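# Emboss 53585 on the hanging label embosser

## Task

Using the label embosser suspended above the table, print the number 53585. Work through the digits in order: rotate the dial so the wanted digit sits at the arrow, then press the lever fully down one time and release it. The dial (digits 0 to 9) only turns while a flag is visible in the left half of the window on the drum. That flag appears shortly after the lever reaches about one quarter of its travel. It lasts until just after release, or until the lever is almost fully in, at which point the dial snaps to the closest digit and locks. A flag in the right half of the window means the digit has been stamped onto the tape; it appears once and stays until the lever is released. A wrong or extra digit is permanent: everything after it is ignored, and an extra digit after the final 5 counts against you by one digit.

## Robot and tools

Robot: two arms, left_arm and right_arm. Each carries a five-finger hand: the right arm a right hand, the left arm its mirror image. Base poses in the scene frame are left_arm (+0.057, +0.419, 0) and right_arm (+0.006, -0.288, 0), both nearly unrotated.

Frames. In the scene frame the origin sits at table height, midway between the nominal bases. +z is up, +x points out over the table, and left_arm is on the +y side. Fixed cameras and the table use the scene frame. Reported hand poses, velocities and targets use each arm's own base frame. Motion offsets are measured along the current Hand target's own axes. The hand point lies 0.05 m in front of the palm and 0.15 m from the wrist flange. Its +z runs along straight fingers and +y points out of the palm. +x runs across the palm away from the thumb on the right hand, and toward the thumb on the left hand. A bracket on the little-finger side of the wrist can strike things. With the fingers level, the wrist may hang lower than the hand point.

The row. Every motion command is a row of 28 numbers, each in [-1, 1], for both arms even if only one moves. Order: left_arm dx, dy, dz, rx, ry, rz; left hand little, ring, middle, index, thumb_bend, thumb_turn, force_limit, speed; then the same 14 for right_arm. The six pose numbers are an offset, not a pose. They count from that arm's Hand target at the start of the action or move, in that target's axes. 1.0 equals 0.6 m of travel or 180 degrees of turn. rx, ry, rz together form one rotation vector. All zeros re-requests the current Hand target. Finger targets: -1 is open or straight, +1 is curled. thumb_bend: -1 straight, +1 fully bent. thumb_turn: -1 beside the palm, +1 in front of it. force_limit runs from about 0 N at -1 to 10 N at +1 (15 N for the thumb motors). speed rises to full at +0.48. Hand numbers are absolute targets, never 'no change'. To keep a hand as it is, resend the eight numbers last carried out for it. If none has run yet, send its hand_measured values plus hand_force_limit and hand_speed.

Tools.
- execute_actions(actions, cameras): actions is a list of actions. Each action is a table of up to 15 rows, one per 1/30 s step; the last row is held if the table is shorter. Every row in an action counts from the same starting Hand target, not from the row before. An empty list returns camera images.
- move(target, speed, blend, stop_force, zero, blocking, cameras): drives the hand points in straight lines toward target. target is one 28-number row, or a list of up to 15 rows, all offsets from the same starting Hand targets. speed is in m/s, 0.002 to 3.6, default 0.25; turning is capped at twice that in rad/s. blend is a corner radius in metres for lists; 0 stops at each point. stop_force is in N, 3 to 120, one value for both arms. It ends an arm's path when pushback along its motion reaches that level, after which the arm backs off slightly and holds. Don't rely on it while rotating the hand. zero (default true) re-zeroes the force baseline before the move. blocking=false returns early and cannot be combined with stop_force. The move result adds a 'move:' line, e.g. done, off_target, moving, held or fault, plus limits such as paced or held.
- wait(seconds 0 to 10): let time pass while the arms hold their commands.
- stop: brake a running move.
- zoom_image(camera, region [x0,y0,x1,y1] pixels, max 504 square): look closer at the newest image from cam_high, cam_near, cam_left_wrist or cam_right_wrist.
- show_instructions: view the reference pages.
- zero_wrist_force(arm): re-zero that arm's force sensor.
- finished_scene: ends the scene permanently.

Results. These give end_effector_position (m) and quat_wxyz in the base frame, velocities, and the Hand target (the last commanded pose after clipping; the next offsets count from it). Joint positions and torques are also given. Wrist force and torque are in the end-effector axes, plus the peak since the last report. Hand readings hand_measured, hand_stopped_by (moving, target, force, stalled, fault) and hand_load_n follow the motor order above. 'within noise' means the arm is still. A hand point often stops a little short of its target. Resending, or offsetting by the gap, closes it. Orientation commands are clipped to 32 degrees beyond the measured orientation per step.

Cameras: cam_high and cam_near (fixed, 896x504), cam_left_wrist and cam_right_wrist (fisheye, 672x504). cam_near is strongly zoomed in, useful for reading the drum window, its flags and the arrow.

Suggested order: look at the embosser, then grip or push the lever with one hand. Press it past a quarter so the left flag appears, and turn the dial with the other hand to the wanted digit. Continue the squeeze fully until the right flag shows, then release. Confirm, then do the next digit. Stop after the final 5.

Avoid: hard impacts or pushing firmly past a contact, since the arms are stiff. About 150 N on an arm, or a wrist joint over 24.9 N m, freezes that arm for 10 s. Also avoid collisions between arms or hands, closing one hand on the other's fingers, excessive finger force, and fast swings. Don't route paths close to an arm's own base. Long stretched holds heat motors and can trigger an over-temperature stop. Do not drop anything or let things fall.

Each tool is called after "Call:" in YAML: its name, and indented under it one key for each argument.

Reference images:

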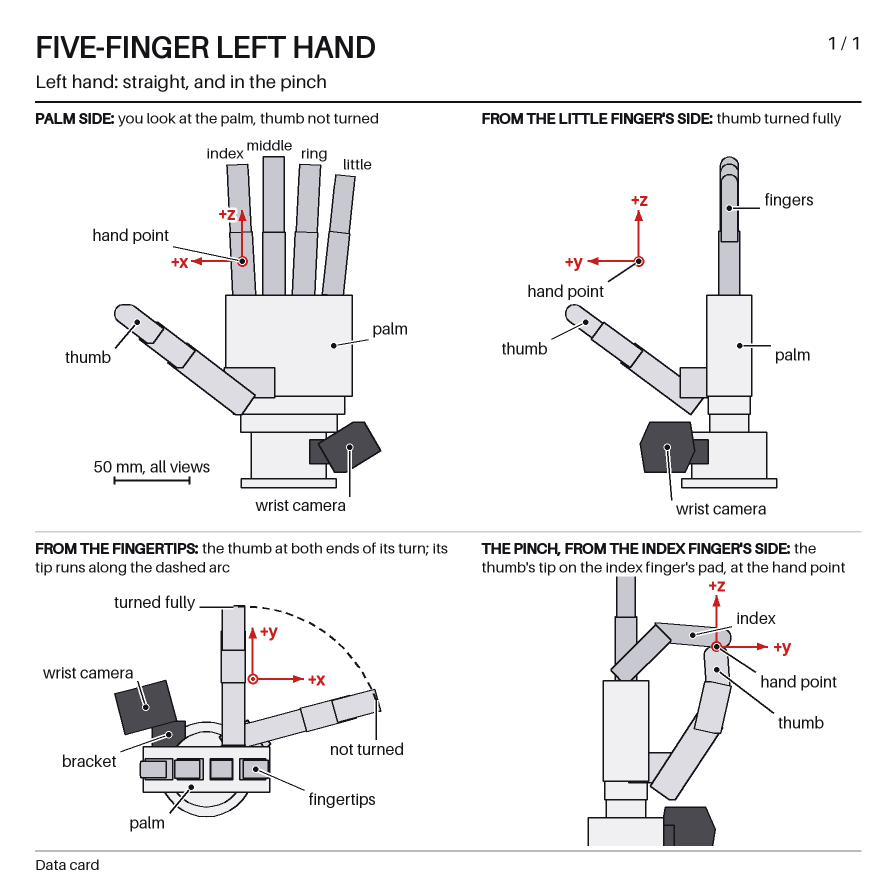

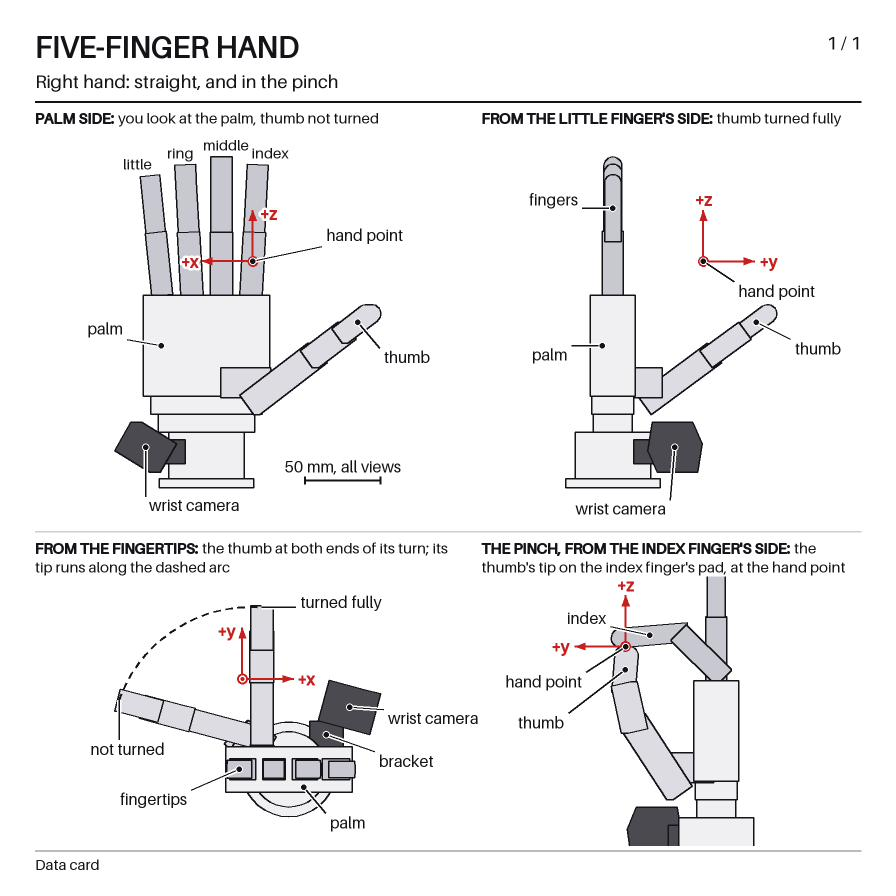

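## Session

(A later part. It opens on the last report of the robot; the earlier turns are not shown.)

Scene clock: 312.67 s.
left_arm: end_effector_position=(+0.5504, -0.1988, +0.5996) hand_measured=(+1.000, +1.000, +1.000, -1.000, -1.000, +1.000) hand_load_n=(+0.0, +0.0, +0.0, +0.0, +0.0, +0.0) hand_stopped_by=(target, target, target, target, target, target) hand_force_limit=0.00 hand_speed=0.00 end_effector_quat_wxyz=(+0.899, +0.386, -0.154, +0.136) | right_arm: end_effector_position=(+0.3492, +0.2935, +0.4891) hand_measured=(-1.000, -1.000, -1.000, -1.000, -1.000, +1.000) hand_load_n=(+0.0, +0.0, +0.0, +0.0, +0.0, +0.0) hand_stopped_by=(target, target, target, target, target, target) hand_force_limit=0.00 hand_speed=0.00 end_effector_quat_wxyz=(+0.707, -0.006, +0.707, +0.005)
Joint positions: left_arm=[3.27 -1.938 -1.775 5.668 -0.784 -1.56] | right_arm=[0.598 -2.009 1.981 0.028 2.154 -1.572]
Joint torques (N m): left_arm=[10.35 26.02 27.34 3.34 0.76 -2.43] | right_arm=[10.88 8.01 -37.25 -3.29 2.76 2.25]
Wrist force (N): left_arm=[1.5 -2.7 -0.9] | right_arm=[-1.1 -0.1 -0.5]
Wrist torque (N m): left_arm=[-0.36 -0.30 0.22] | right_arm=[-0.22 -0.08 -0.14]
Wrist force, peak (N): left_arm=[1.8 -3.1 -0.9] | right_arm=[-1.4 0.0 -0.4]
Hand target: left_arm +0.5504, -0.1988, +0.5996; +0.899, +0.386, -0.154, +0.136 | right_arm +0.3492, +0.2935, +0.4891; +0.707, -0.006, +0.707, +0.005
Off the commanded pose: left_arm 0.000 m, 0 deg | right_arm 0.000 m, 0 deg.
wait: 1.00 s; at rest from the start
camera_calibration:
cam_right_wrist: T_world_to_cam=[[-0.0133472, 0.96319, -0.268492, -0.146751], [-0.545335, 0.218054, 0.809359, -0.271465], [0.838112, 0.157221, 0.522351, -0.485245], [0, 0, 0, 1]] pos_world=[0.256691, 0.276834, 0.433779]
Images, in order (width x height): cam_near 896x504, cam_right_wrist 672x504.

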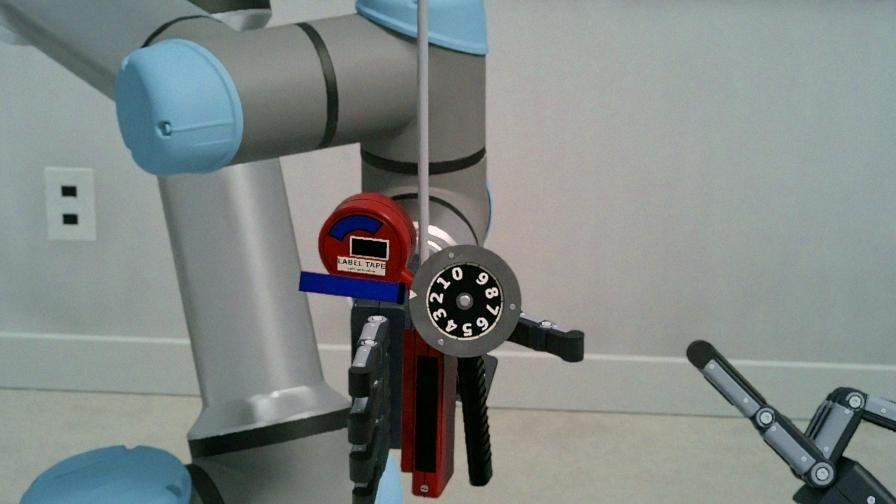

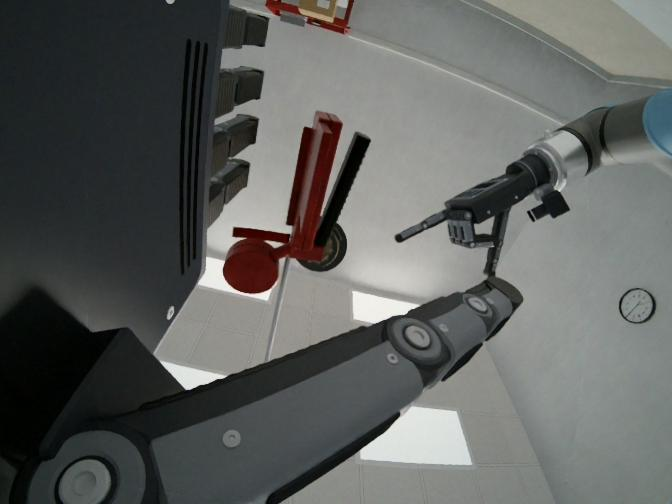

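Call:
move:
  target:
    - [0.015,0.113,-0.122,0,0,0, 1,1,1,-1,-1,1,0,0, 0.033,-0.367,0,0,0,0, -1,-1,-1,-1,-1,1,0,0]
    - [0.015,0.113,-0.122,0,0,0, 1,1,1,-1,-1,1,0,0, 0.0333,-0.3667,0.4333,-0.5,0,0, -1,-1,-1,-1,-1,1,0,0]
  speed: 0.3
  blend: [0.03,0]
  cameras: ["cam_near","cam_high","cam_right_wrist"]

Scene clock: 408.63 s.
left_arm: end_effector_position=(+0.5466, -0.0987, +0.5993) hand_measured=(+1.000, +1.000, +1.000, -1.000, -1.000, +1.000) hand_load_n=(+0.0, +0.0, +0.0, +0.0, +0.0, +0.0) hand_stopped_by=(target, target, target, target, target, target) hand_force_limit=0.00 hand_speed=0.00 end_effector_quat_wxyz=(+0.899, +0.386, -0.154, +0.136) | right_arm: end_effector_position=(+0.6124, +0.0774, +0.4694) hand_measured=(-1.000, -1.000, -1.000, -1.000, -1.000, +1.000) hand_load_n=(+0.0, +0.0, +0.0, +0.0, +0.0, -0.5) hand_stopped_by=(target, target, target, target, target, target) hand_force_limit=0.00 hand_speed=0.00 end_effector_quat_wxyz=(+0.496, -0.504, +0.497, +0.503)
Joint positions: left_arm=[3.443 -1.957 -1.787 5.843 -0.861 -1.771] | right_arm=[-0.441 -0.788 0.596 0.188 -0.456 -1.567]
Joint torques (N m): left_arm=[10.49 25.9 25.35 3.03 -2.58 -2.45] | right_arm=[10.37 -35.93 -34.76 3.06 -2.2 -2.17]
Wrist force (N): left_arm=[1.7 -2.8 -0.8] | right_arm=[-1.0 -0.2 -0.4]
Wrist torque (N m): left_arm=[-0.39 -0.33 0.23] | right_arm=[-0.20 -0.09 -0.02]
Wrist force, peak (N): left_arm=[1.6 -3.2 -0.8] | right_arm=[-1.1 1.2 -0.5]
Hand target: left_arm +0.5466, -0.0987, +0.5993; +0.899, +0.386, -0.154, +0.136 | right_arm +0.6125, +0.0774, +0.4694; +0.496, -0.504, +0.497, +0.504
Off the commanded pose: left_arm 0.000 m, 0 deg | right_arm 0.000 m, 0 deg.
move: done
camera_calibration:
cam_right_wrist: T_world_to_cam=[[-0.963623, -0.0135271, -0.266922, 0.716411], [-0.216852, -0.544206, 0.810442, -0.207415], [-0.156224, 0.838843, 0.521476, -0.104999], [0, 0, 0, 1]] pos_world=[0.628968, -0.0151072, 0.414078]
Images, in order (width x height): cam_high 896x504, cam_near 896x504, cam_right_wrist 672x504.

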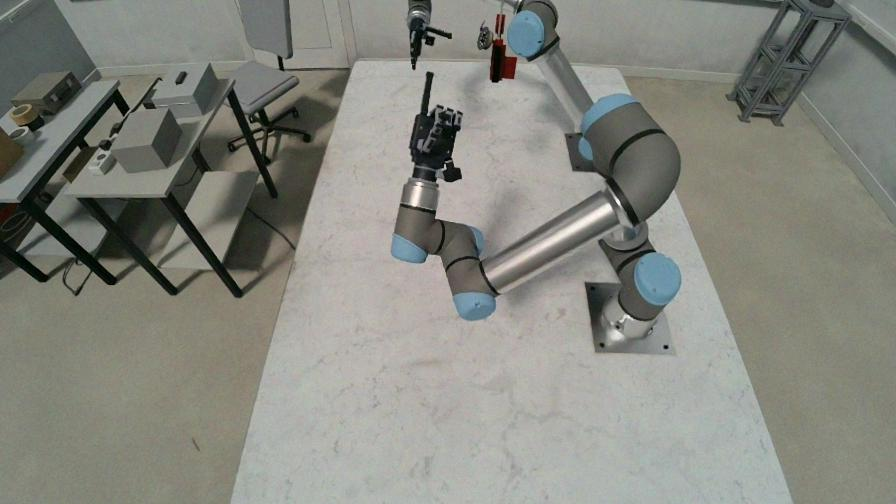

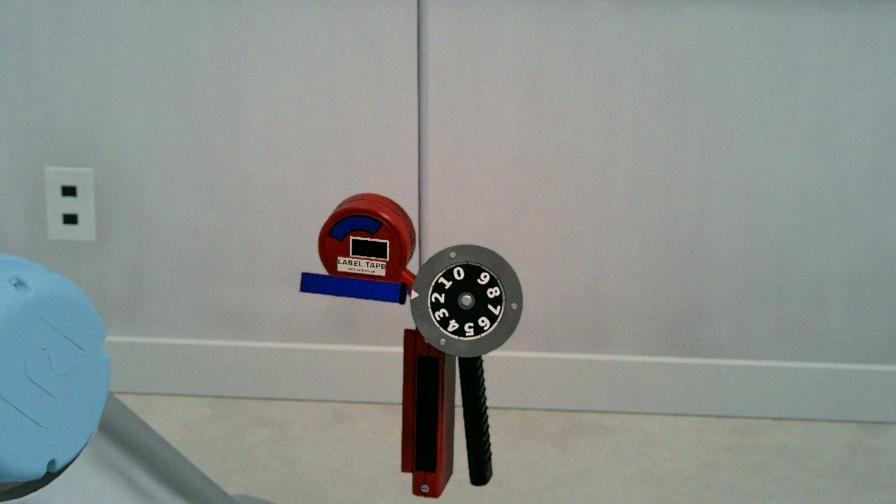

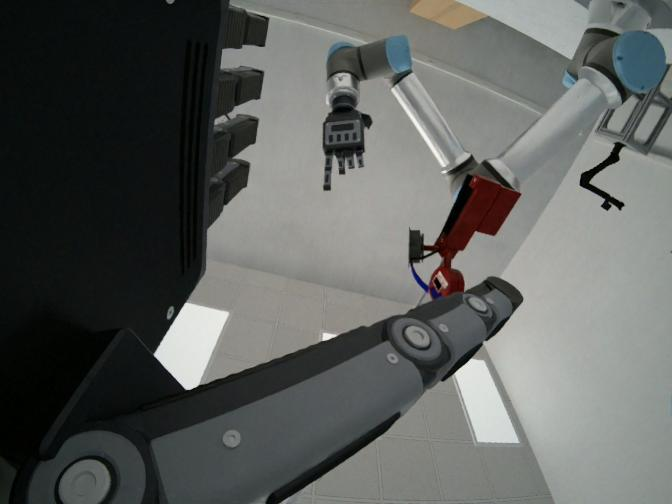

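Call:
execute_actions:
  actions: []

Scene clock: 441.67 s.
left_arm: end_effector_position=(+0.5466, -0.0987, +0.5993) hand_measured=(+1.000, +1.000, +1.000, -1.000, -1.000, +1.000) hand_load_n=(+0.0, +0.0, +0.0, +0.0, +0.0, +0.0) hand_stopped_by=(target, target, target, target, target, target) hand_force_limit=0.00 hand_speed=0.00 end_effector_quat_wxyz=(+0.899, +0.386, -0.154, +0.136) | right_arm: end_effector_position=(+0.6125, +0.0774, +0.4694) hand_measured=(-1.000, -1.000, -1.000, -1.000, -1.000, +1.000) hand_load_n=(+0.0, +0.0, +0.0, +0.0, +0.0, +0.0) hand_stopped_by=(target, target, target, target, target, target) hand_force_limit=0.00 hand_speed=0.00 end_effector_quat_wxyz=(+0.496, -0.504, +0.497, +0.503)
Joint positions: left_arm=[3.443 -1.957 -1.787 5.843 -0.861 -1.771] | right_arm=[-0.441 -0.788 0.596 0.189 -0.456 -1.568]
Joint velocities: within noise
Joint torques (N m): left_arm=[9.18 26.74 25.03 2.34 -2.51 -2.01] | right_arm=[8.59 -35.46 -34.42 2.91 -2.01 -2.08]
Wrist force (N): left_arm=[1.5 -2.7 -0.7] | right_arm=[-1.0 -0.1 -0.3]
Wrist torque (N m): left_arm=[-0.38 -0.29 0.21] | right_arm=[-0.21 -0.10 -0.02]
Wrist force, peak (N): left_arm=[1.9 -2.9 -1.0] | right_arm=[-1.4 -0.1 -0.6]
Hand target: left_arm +0.5466, -0.0987, +0.5993; +0.899, +0.386, -0.154, +0.136 | right_arm +0.6125, +0.0774, +0.4694; +0.496, -0.504, +0.497, +0.504
Off the commanded pose: left_arm 0.000 m, 0 deg | right_arm 0.000 m, 0 deg.
camera_calibration:
cam_left_wrist: T_world_to_cam=[[0.547462, -0.656692, -0.518691, -0.0535135], [0.795028, 0.601608, 0.0774564, -0.423717], [0.261184, -0.454778, 0.851446, -0.582558], [0, 0, 0, 1]] pos_world=[0.518318, -0.0451655, 0.501079]
cam_right_wrist: T_world_to_cam=[[-0.963602, -0.0135942, -0.266995, 0.716426], [-0.216866, -0.54427, 0.810395, -0.207388], [-0.156334, 0.8388, 0.521511, -0.104945], [0, 0, 0, 1]] pos_world=[0.628968, -0.0151075, 0.414078]

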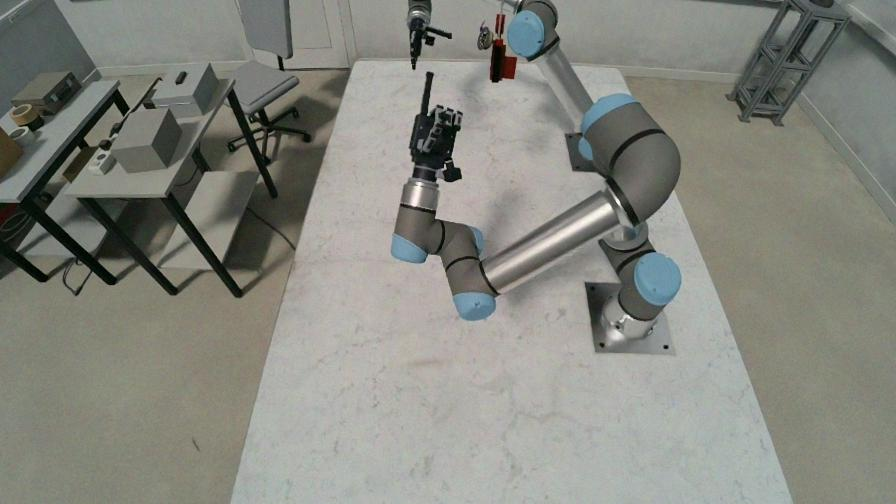

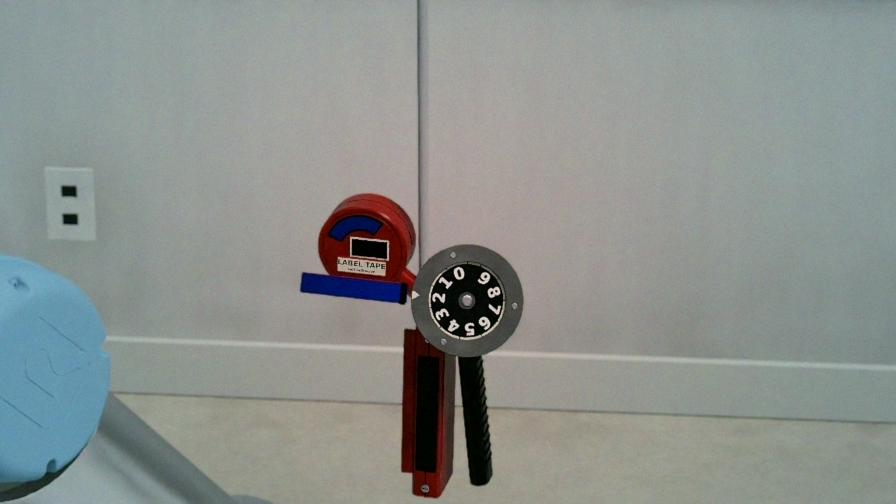

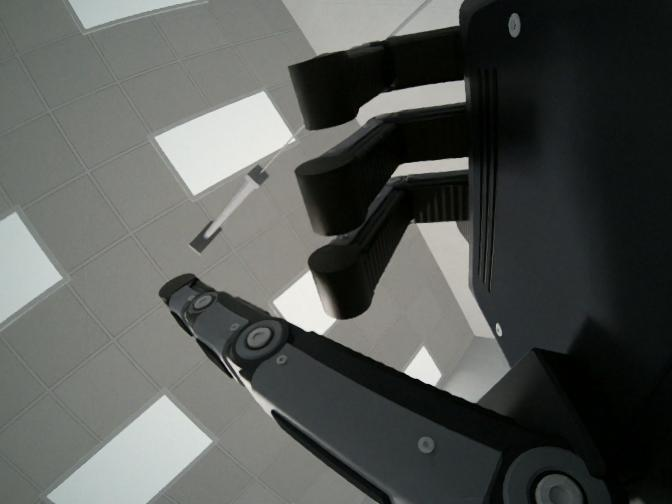

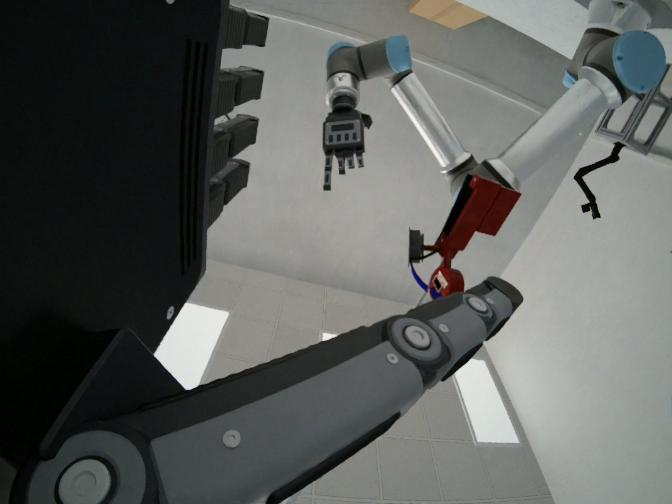

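Call:
zoom_image:
  camera: "cam_near"
  region: [290, 180, 540, 504]

Call:
zoom_image:
  camera: "cam_right_wrist"
  region: [380, 160, 540, 320]

Scaled by 1.556.

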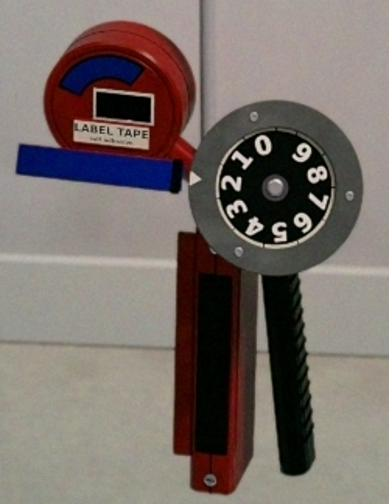

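Scaled by 3.150 from the camera's 672x504 image, which has a finer 960x720 frame.

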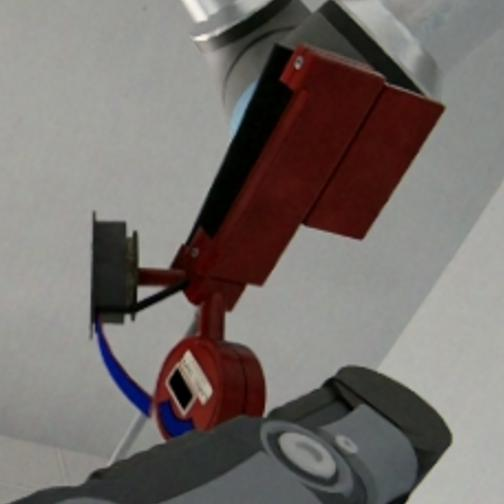

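Call:
zoom_image:
  camera: "cam_right_wrist"
  region: [400, 220, 450, 270]

Call:
zoom_image:
  camera: "cam_near"
  region: [400, 235, 535, 365]

Scaled by 10.080 from the camera's 672x504 image, which has a finer 960x720 frame.

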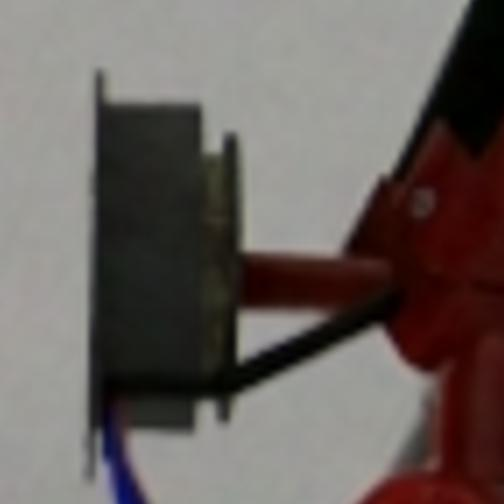

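Scaled by 3.733.

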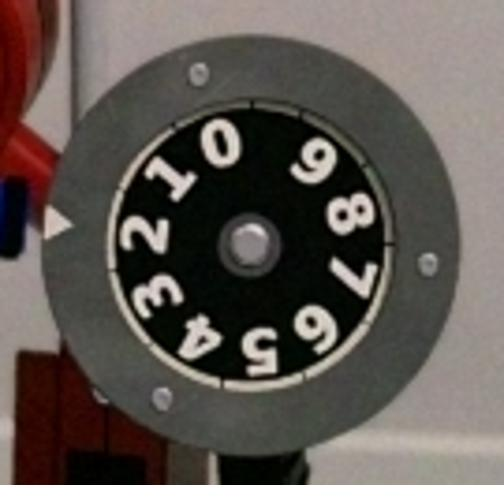

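Call:
move:
  target: [0,0,0,0,0,0, 1,1,1,-1,-1,1,0,0, -0.0793,0,0.3333,0,0,0, -1,-1,-1,-1,-1,1,0,0]
  speed: 0.15
  cameras: ["cam_near","cam_right_wrist"]

Scene clock: 478.10 s.
left_arm: end_effector_position=(+0.5466, -0.0987, +0.5993) hand_measured=(+1.000, +1.000, +1.000, -1.000, -1.000, +1.000) hand_load_n=(+0.0, +0.0, +0.0, +0.0, +0.0, -0.5) hand_stopped_by=(target, target, target, target, target, target) hand_force_limit=0.00 hand_speed=0.00 end_effector_quat_wxyz=(+0.899, +0.386, -0.154, +0.136) | right_arm: end_effector_position=(+0.6094, +0.2774, +0.5167) hand_measured=(-1.000, -1.000, -1.000, -1.000, -1.000, +1.000) hand_load_n=(+0.0, +0.0, +0.0, +0.0, +0.0, -0.5) hand_stopped_by=(target, target, target, target, target, target) hand_force_limit=0.00 hand_speed=0.00 end_effector_quat_wxyz=(+0.496, -0.504, +0.497, +0.503)
Joint positions: left_arm=[3.443 -1.957 -1.787 5.843 -0.861 -1.771] | right_arm=[-0.157 -0.845 0.573 0.264 -0.173 -1.562]
Joint torques (N m): left_arm=[10.37 27.14 25.72 1.86 -2.28 -1.71] | right_arm=[10.39 -32.83 -35.17 2.68 2.63 -2.02]
Wrist force (N): left_arm=[1.8 -2.4 -0.9] | right_arm=[-1.0 0.1 -0.6]
Wrist torque (N m): left_arm=[-0.34 -0.34 0.22] | right_arm=[-0.17 -0.09 -0.01]
Wrist force, peak (N): left_arm=[1.8 -2.9 -1.0] | right_arm=[-1.3 0.1 -0.7]
Hand target: left_arm +0.5466, -0.0987, +0.5993; +0.899, +0.386, -0.154, +0.136 | right_arm +0.6094, +0.2775, +0.5167; +0.496, -0.504, +0.497, +0.504
Off the commanded pose: left_arm 0.000 m, 0 deg | right_arm 0.000 m, 0 deg.
move: done
camera_calibration:
cam_right_wrist: T_world_to_cam=[[-0.963602, -0.0135939, -0.266996, 0.728883], [-0.216867, -0.54427, 0.810395, -0.137515], [-0.156334, 0.8388, 0.521511, -0.297842], [0, 0, 0, 1]] pos_world=[0.625968, 0.184893, 0.461378]
Images, in order (width x height): cam_near 896x504, cam_right_wrist 672x504.

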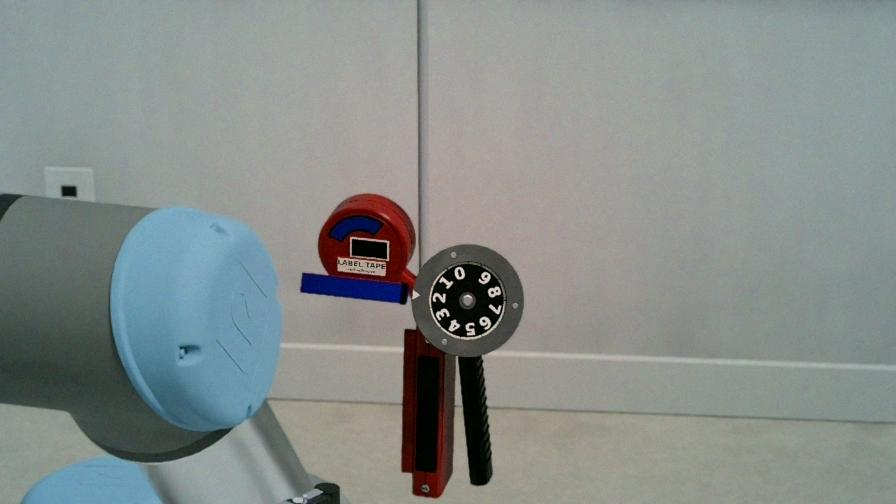

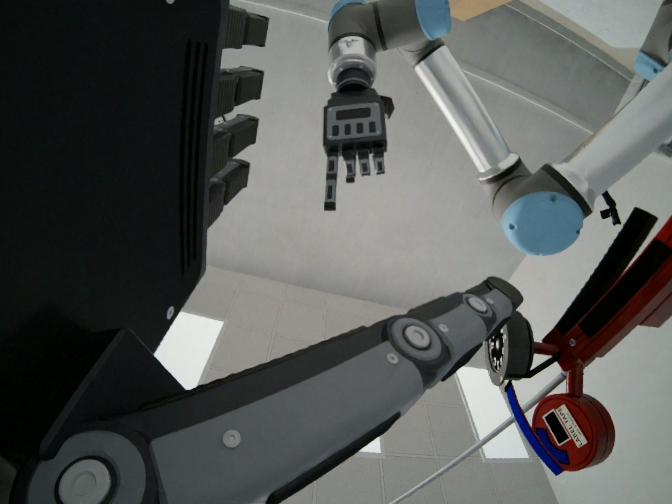

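Call:
zoom_image:
  camera: "cam_right_wrist"
  region: [480, 200, 672, 400]

Call:
zoom_image:
  camera: "cam_near"
  region: [260, 440, 400, 504]

Scaled by 2.520 from the camera's 672x504 image, which has a finer 960x720 frame.

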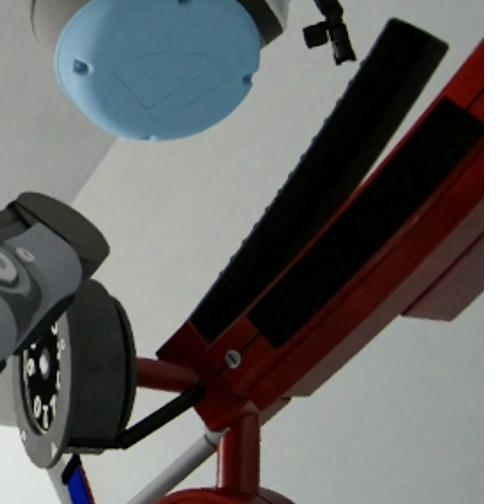

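Scaled by 3.600.

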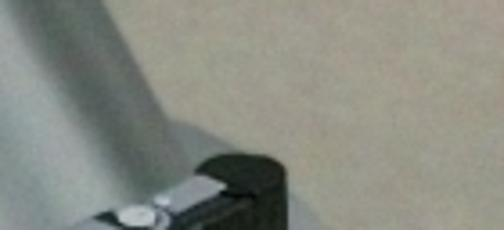

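Call:
move:
  target: [0,0,0,0,0,0, 1,1,1,-1,-1,1,0,0, 0,0.1417,0,0,0,0, -1,-1,-1,-1,-1,1,0,0]
  speed: 0.1
  stop_force: 8
  cameras: ["cam_near","cam_right_wrist"]

Scene clock: 504.80 s.
left_arm: end_effector_position=(+0.5466, -0.0987, +0.5993) hand_measured=(+1.000, +1.000, +1.000, -1.000, -1.000, +1.000) hand_load_n=(+0.0, +0.0, +0.0, +0.0, +0.0, +0.0) hand_stopped_by=(target, target, target, target, target, target) hand_force_limit=0.00 hand_speed=0.00 end_effector_quat_wxyz=(+0.899, +0.386, -0.154, +0.136) | right_arm: end_effector_position=(+0.5244, +0.2762, +0.5167) hand_measured=(-1.000, -1.000, -1.000, -1.000, -1.000, +1.000) hand_load_n=(+0.0, +0.0, +0.0, +0.0, +0.0, -0.5) hand_stopped_by=(target, target, target, target, target, target) hand_force_limit=0.00 hand_speed=0.00 end_effector_quat_wxyz=(+0.496, -0.504, +0.497, +0.504)
Joint positions: left_arm=[3.443 -1.957 -1.787 5.843 -0.861 -1.771] | right_arm=[-0.183 -1.126 1.024 0.095 -0.198 -1.564]
Joint torques (N m): left_arm=[9.14 27.63 26.12 1.37 -2.37 -1.48] | right_arm=[-11.49 -49.66 -9.92 -1.73 -2.21 2.28]
Wrist force (N): left_arm=[1.9 -2.5 -0.9] | right_arm=[-1.1 -0.2 -0.4]
Wrist torque (N m): left_arm=[-0.34 -0.36 0.22] | right_arm=[-0.22 -0.08 -0.15]
Wrist force, peak (N): left_arm=[1.9 -2.9 -1.1] | right_arm=[-1.3 0.0 -0.6]
Hand target: left_arm +0.5466, -0.0987, +0.5993; +0.899, +0.386, -0.154, +0.136 | right_arm +0.5244, +0.2762, +0.5167; +0.496, -0.504, +0.497, +0.504
Off the commanded pose: left_arm 0.000 m, 0 deg | right_arm 0.000 m, 0 deg.
move: done
camera_calibration:
cam_right_wrist: T_world_to_cam=[[-0.963591, -0.0136524, -0.267032, 0.647007], [-0.216851, -0.544356, 0.810341, -0.156706], [-0.156424, 0.838743, 0.521576, -0.310063], [0, 0, 0, 1]] pos_world=[0.540967, 0.183592, 0.461478]
Images, in order (width x height): cam_near 896x504, cam_right_wrist 672x504.

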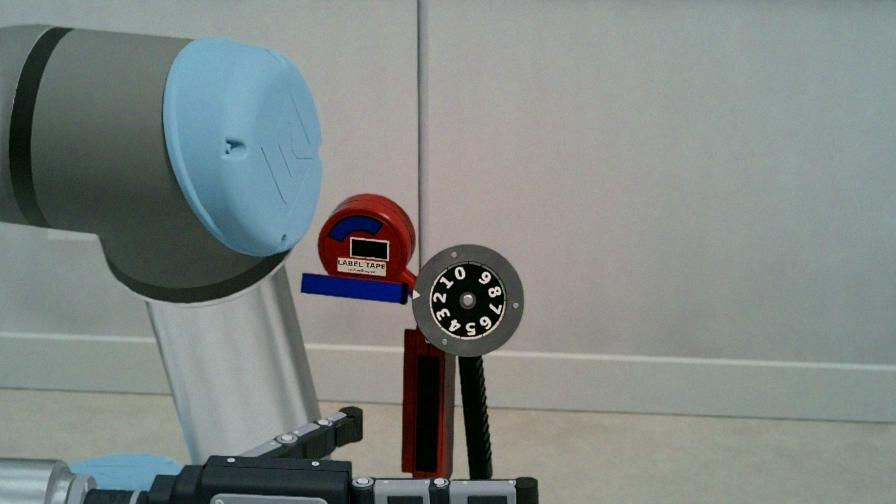

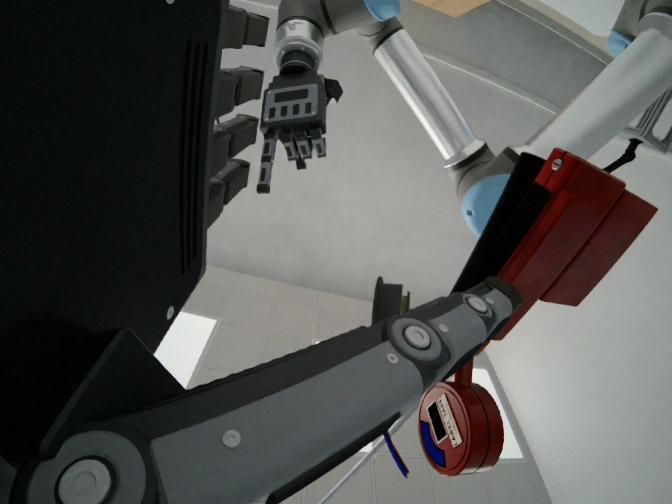

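Call:
move:
  target: [0,0,0,0,0,0, 1,1,1,-1,-1,1,0,0, -0.0083,0.12,0,0,0,0, -1,-1,-1,-1,-1,1,0,0]
  speed: 0.08
  stop_force: 6
  cameras: ["cam_near","cam_right_wrist"]

Scene clock: 523.13 s.
left_arm: end_effector_position=(+0.5466, -0.0987, +0.5993) hand_measured=(+1.000, +1.000, +1.000, -1.000, -1.000, +1.000) hand_load_n=(+0.0, +0.0, +0.0, +0.0, +0.0, +0.0) hand_stopped_by=(target, target, target, target, target, target) hand_force_limit=0.00 hand_speed=0.00 end_effector_quat_wxyz=(+0.899, +0.386, -0.154, +0.136) | right_arm: end_effector_position=(+0.4524, +0.2751, +0.5217) hand_measured=(-1.000, -1.000, -1.000, -1.000, -1.000, +1.000) hand_load_n=(+0.0, +0.0, +0.0, +0.0, +0.0, -0.5) hand_stopped_by=(target, target, target, target, target, target) hand_force_limit=0.00 hand_speed=0.00 end_effector_quat_wxyz=(+0.496, -0.504, +0.497, +0.504)
Joint positions: left_arm=[3.443 -1.957 -1.787 5.843 -0.861 -1.771] | right_arm=[-0.211 -1.316 1.272 0.038 -0.226 -1.565]
Joint torques (N m): left_arm=[8.88 26.82 24.76 1.13 -2.17 -1.29] | right_arm=[-10.96 -41.8 -9.3 -1.7 -2.23 2.37]
Wrist force (N): left_arm=[1.6 -2.7 -0.8] | right_arm=[-1.1 -0.1 -0.5]
Wrist torque (N m): left_arm=[-0.38 -0.32 0.22] | right_arm=[-0.19 -0.08 -0.16]
Wrist force, peak (N): left_arm=[1.7 -3.1 -0.9] | right_arm=[-1.3 0.1 -0.8]
Hand target: left_arm +0.5466, -0.0987, +0.5993; +0.899, +0.386, -0.154, +0.136 | right_arm +0.4524, +0.2751, +0.5217; +0.496, -0.504, +0.497, +0.504
Off the commanded pose: left_arm 0.000 m, 0 deg | right_arm 0.000 m, 0 deg.
move: done
camera_calibration:
cam_right_wrist: T_world_to_cam=[[-0.963591, -0.0136524, -0.267032, 0.578924], [-0.216851, -0.544356, 0.810341, -0.176834], [-0.156424, 0.838743, 0.521576, -0.323042], [0, 0, 0, 1]] pos_world=[0.468967, 0.182592, 0.466378]
Images, in order (width x height): cam_near 896x504, cam_right_wrist 672x504.

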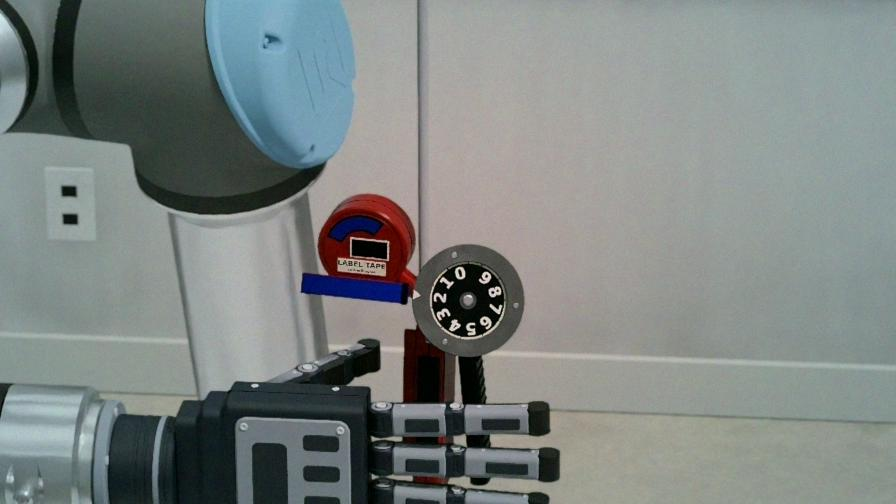

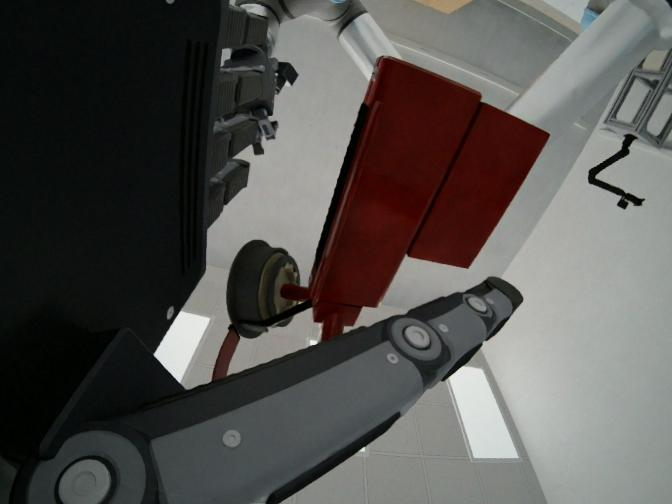

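Call:
zoom_image:
  camera: "cam_right_wrist"
  region: [200, 30, 560, 390]

Call:
zoom_image:
  camera: "cam_near"
  region: [330, 320, 580, 504]

Scaled by 1.400 from the camera's 672x504 image, which has a finer 960x720 frame.

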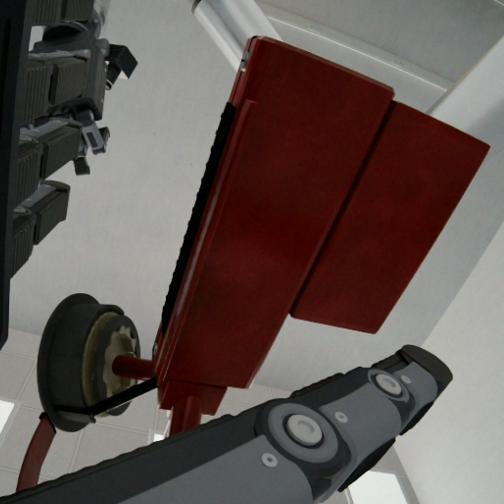

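Scaled by 2.016.

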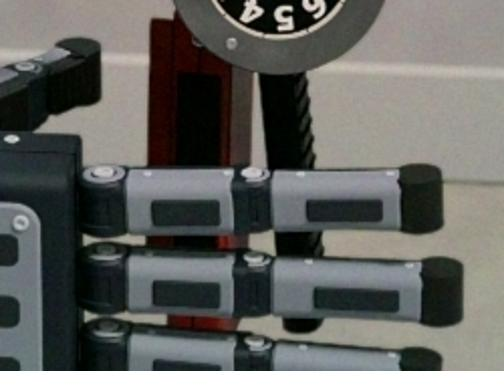

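Call:
move:
  target: [0,0,0,0,0,0, 1,1,1,-1,-1,1,0,0, 0,0,0,0,0,0, -1,-1,-1,-1,-0.4,1,-0.8,-0.85]
  cameras: ["cam_near","cam_right_wrist"]

Scene clock: 555.07 s.
left_arm: end_effector_position=(+0.5466, -0.0987, +0.5993) hand_measured=(+1.000, +1.000, +1.000, -1.000, -1.000, +1.000) hand_load_n=(+0.0, +0.0, +0.0, +0.0, +0.0, +0.0) hand_stopped_by=(target, target, target, target, target, target) hand_force_limit=0.00 hand_speed=0.00 end_effector_quat_wxyz=(+0.899, +0.386, -0.154, +0.136) | right_arm: end_effector_position=(+0.4524, +0.2751, +0.5217) hand_measured=(-1.000, -1.000, -1.000, -1.000, -0.400, +1.000) hand_load_n=(+0.0, +0.0, +0.0, +0.0, +0.0, +0.0) hand_stopped_by=(target, target, target, target, target, target) hand_force_limit=-0.80 hand_speed=-0.85 end_effector_quat_wxyz=(+0.496, -0.504, +0.497, +0.504)
Joint positions: left_arm=[3.443 -1.957 -1.787 5.843 -0.861 -1.771] | right_arm=[-0.211 -1.316 1.272 0.038 -0.226 -1.565]
Joint torques (N m): left_arm=[9.03 28.23 24.62 0.68 -2.15 -1.15] | right_arm=[-9.82 -42.01 -9.6 -1.68 -1.75 2.22]
Wrist force (N): left_arm=[1.5 -2.6 -0.8] | right_arm=[-1.0 -0.1 -0.4]
Wrist torque (N m): left_arm=[-0.37 -0.29 0.20] | right_arm=[-0.19 -0.11 -0.14]
Wrist force, peak (N): left_arm=[1.6 -3.0 -1.1] | right_arm=[-1.2 0.2 -0.7]
Hand target: left_arm +0.5466, -0.0987, +0.5993; +0.899, +0.386, -0.154, +0.136 | right_arm +0.4524, +0.2751, +0.5217; +0.496, -0.504, +0.497, +0.504
Off the commanded pose: left_arm 0.000 m, 0 deg | right_arm 0.000 m, 0 deg.
move: done
camera_calibration:
cam_right_wrist: T_world_to_cam=[[-0.963591, -0.0136524, -0.267032, 0.578924], [-0.216851, -0.544356, 0.810341, -0.176834], [-0.156424, 0.838743, 0.521576, -0.323042], [0, 0, 0, 1]] pos_world=[0.468967, 0.182592, 0.466378]
Images, in order (width x height): cam_near 896x504, cam_right_wrist 672x504.

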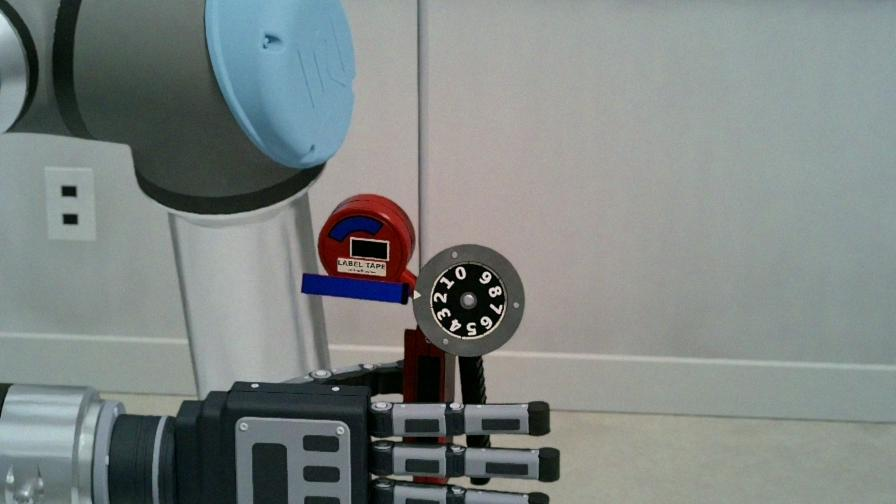

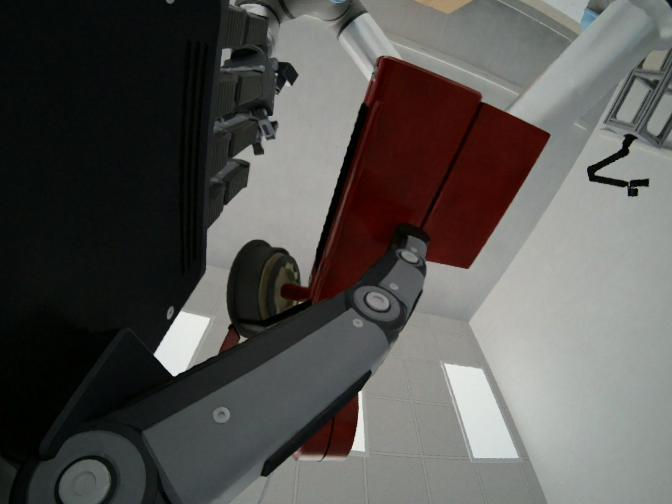

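Call:
zoom_image:
  camera: "cam_right_wrist"
  region: [300, 60, 540, 300]

Call:
zoom_image:
  camera: "cam_near"
  region: [360, 320, 500, 420]

Scaled by 2.100 from the camera's 672x504 image, which has a finer 960x720 frame.

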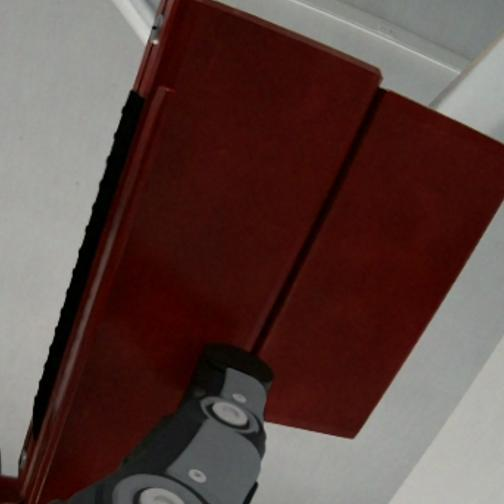

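Scaled by 3.600.

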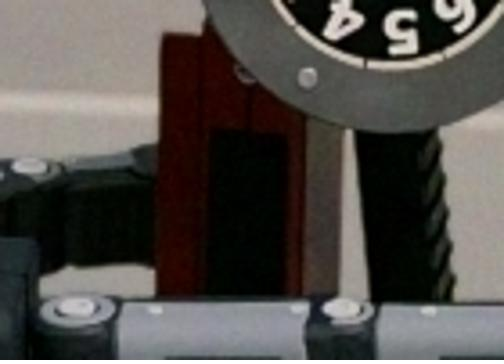

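Call:
move:
  target: [0,0,0,0,0,0, 1,1,1,-1,-1,1,0,0, 0,0,0,0,0,0, -1,-1,-1,-1,0.0,1,-0.8,-0.85]
  cameras: ["cam_near","cam_right_wrist"]

Scene clock: 570.80 s.
left_arm: end_effector_position=(+0.5466, -0.0987, +0.5993) hand_measured=(+1.000, +1.000, +1.000, -1.000, -1.000, +1.000) hand_load_n=(+0.0, +0.0, -0.5, +0.0, +0.0, -0.5) hand_stopped_by=(target, target, target, target, target, target) hand_force_limit=0.00 hand_speed=0.00 end_effector_quat_wxyz=(+0.899, +0.386, -0.154, +0.136) | right_arm: end_effector_position=(+0.4524, +0.2751, +0.5217) hand_measured=(-1.000, -1.000, -1.000, -1.000, +0.000, +1.000) hand_load_n=(+0.0, +0.0, +0.0, +0.0, +0.0, +0.0) hand_stopped_by=(target, target, target, target, target, target) hand_force_limit=-0.80 hand_speed=-0.85 end_effector_quat_wxyz=(+0.496, -0.504, +0.497, +0.504)
Joint positions: left_arm=[3.443 -1.957 -1.787 5.843 -0.861 -1.771] | right_arm=[-0.211 -1.316 1.272 0.038 -0.226 -1.565]
Joint torques (N m): left_arm=[8.9 28.57 23.73 0.73 -2.17 -1.02] | right_arm=[-9.3 -42.06 -9.59 -1.71 -1.65 2.18]
Wrist force (N): left_arm=[1.6 -2.5 -0.8] | right_arm=[-1.0 0.0 -0.4]
Wrist torque (N m): left_arm=[-0.35 -0.31 0.21] | right_arm=[-0.19 -0.10 -0.14]
Wrist force, peak (N): left_arm=[1.6 -2.9 -1.2] | right_arm=[-1.3 0.1 -0.4]
Hand target: left_arm +0.5466, -0.0987, +0.5993; +0.899, +0.386, -0.154, +0.136 | right_arm +0.4524, +0.2751, +0.5217; +0.496, -0.504, +0.497, +0.504
Off the commanded pose: left_arm 0.000 m, 0 deg | right_arm 0.000 m, 0 deg.
move: done
camera_calibration:
cam_right_wrist: T_world_to_cam=[[-0.963591, -0.0136524, -0.267032, 0.578924], [-0.216851, -0.544356, 0.810341, -0.176834], [-0.156424, 0.838743, 0.521576, -0.323042], [0, 0, 0, 1]] pos_world=[0.468967, 0.182592, 0.466378]
Images, in order (width x height): cam_near 896x504, cam_right_wrist 672x504.

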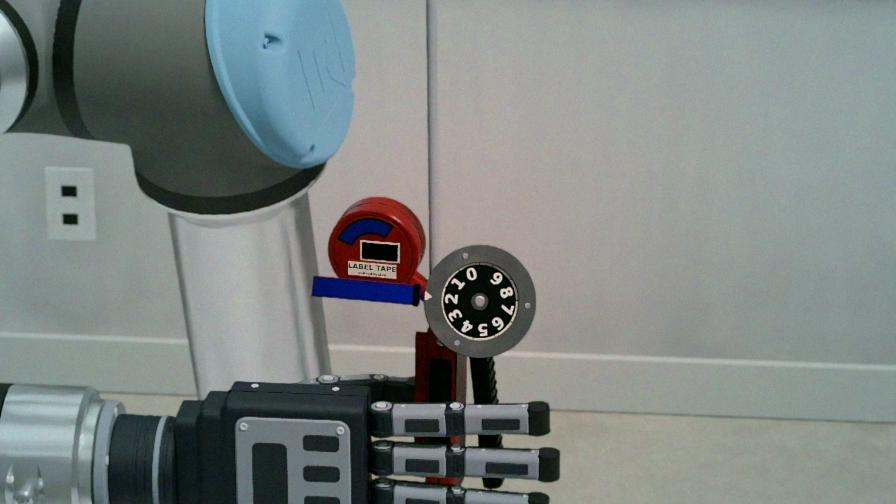

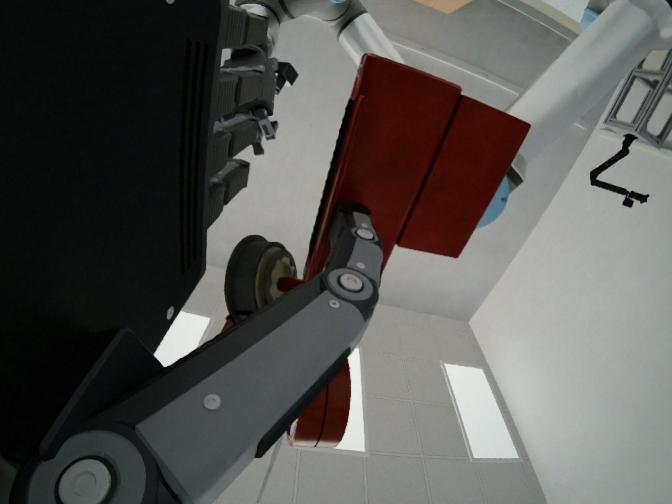

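Call:
move:
  target:
    - [0,0,0,0,0,0, 1,1,1,-1,-1,1,0,0, 0,0,0,0,0,0, -1,-1,-1,-1,-0.2,1,-0.8,-0.85]
    - [0,0,0,0,0,0, 1,1,1,-1,-1,1,0,0, 0,0,0,0,0,0, -1,-0.4,-0.4,-0.4,-0.2,1,-0.8,-0.85]
  cameras: ["cam_near","cam_right_wrist"]

Scene clock: 579.83 s.
left_arm: end_effector_position=(+0.5466, -0.0987, +0.5993) hand_measured=(+1.000, +1.000, +1.000, -1.000, -1.000, +1.000) hand_load_n=(+0.0, +0.0, +0.0, +0.0, +0.0, +0.0) hand_stopped_by=(target, target, target, target, target, target) hand_force_limit=0.00 hand_speed=0.00 end_effector_quat_wxyz=(+0.899, +0.386, -0.154, +0.136) | right_arm: end_effector_position=(+0.4524, +0.2751, +0.5217) hand_measured=(-1.000, -0.400, -0.400, -0.400, -0.200, +1.000) hand_load_n=(+0.0, +0.0, +0.5, +0.0, +0.0, +0.0) hand_stopped_by=(target, target, target, target, target, target) hand_force_limit=-0.80 hand_speed=-0.85 end_effector_quat_wxyz=(+0.496, -0.504, +0.497, +0.504)
Joint positions: left_arm=[3.443 -1.957 -1.787 5.843 -0.861 -1.771] | right_arm=[-0.211 -1.316 1.272 0.038 -0.226 -1.565]
Joint torques (N m): left_arm=[8.72 27.57 23.83 0.77 -2.08 -0.78] | right_arm=[-9.25 -42.17 -10.63 -1.46 -1.54 2.1]
Wrist force (N): left_arm=[1.7 -2.7 -0.8] | right_arm=[-1.0 -0.1 -0.5]
Wrist torque (N m): left_arm=[-0.37 -0.32 0.22] | right_arm=[-0.18 -0.08 -0.15]
Wrist force, peak (N): left_arm=[1.9 -2.9 -1.0] | right_arm=[-1.3 0.1 -0.3]
Hand target: left_arm +0.5466, -0.0987, +0.5993; +0.899, +0.386, -0.154, +0.136 | right_arm +0.4524, +0.2751, +0.5217; +0.496, -0.504, +0.497, +0.504
Off the commanded pose: left_arm 0.000 m, 0 deg | right_arm 0.000 m, 0 deg.
move: done
camera_calibration:
cam_right_wrist: T_world_to_cam=[[-0.963591, -0.0136524, -0.267032, 0.578924], [-0.216851, -0.544356, 0.810341, -0.176834], [-0.156424, 0.838743, 0.521576, -0.323042], [0, 0, 0, 1]] pos_world=[0.468967, 0.182592, 0.466378]
Images, in order (width x height): cam_near 896x504, cam_right_wrist 672x504.

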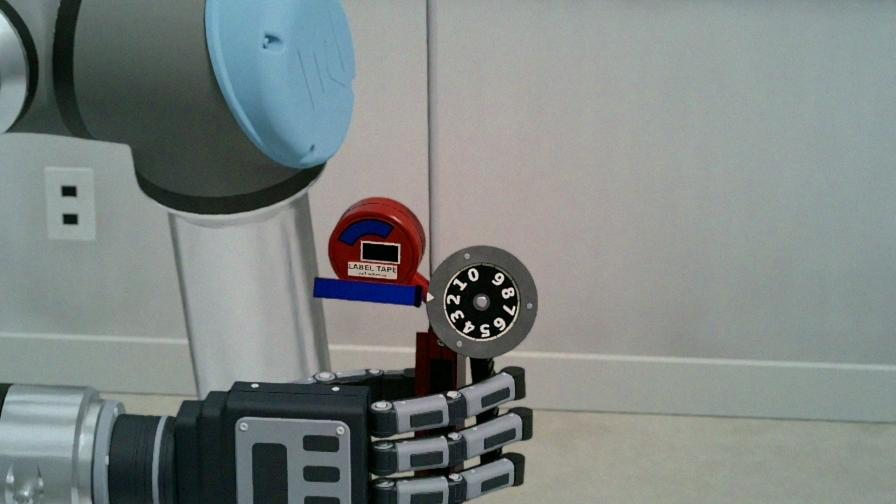

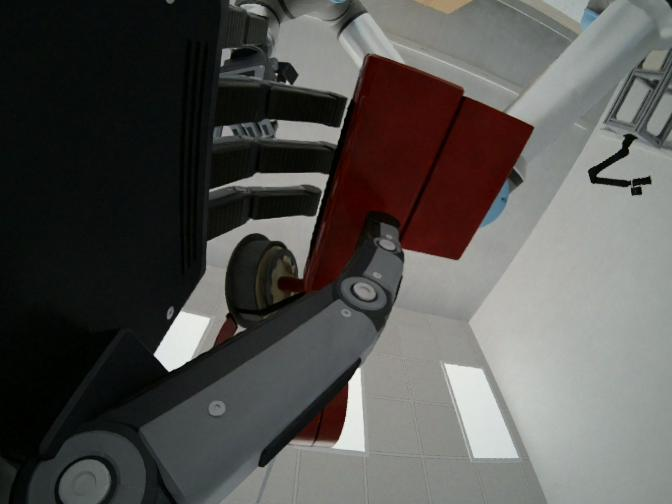

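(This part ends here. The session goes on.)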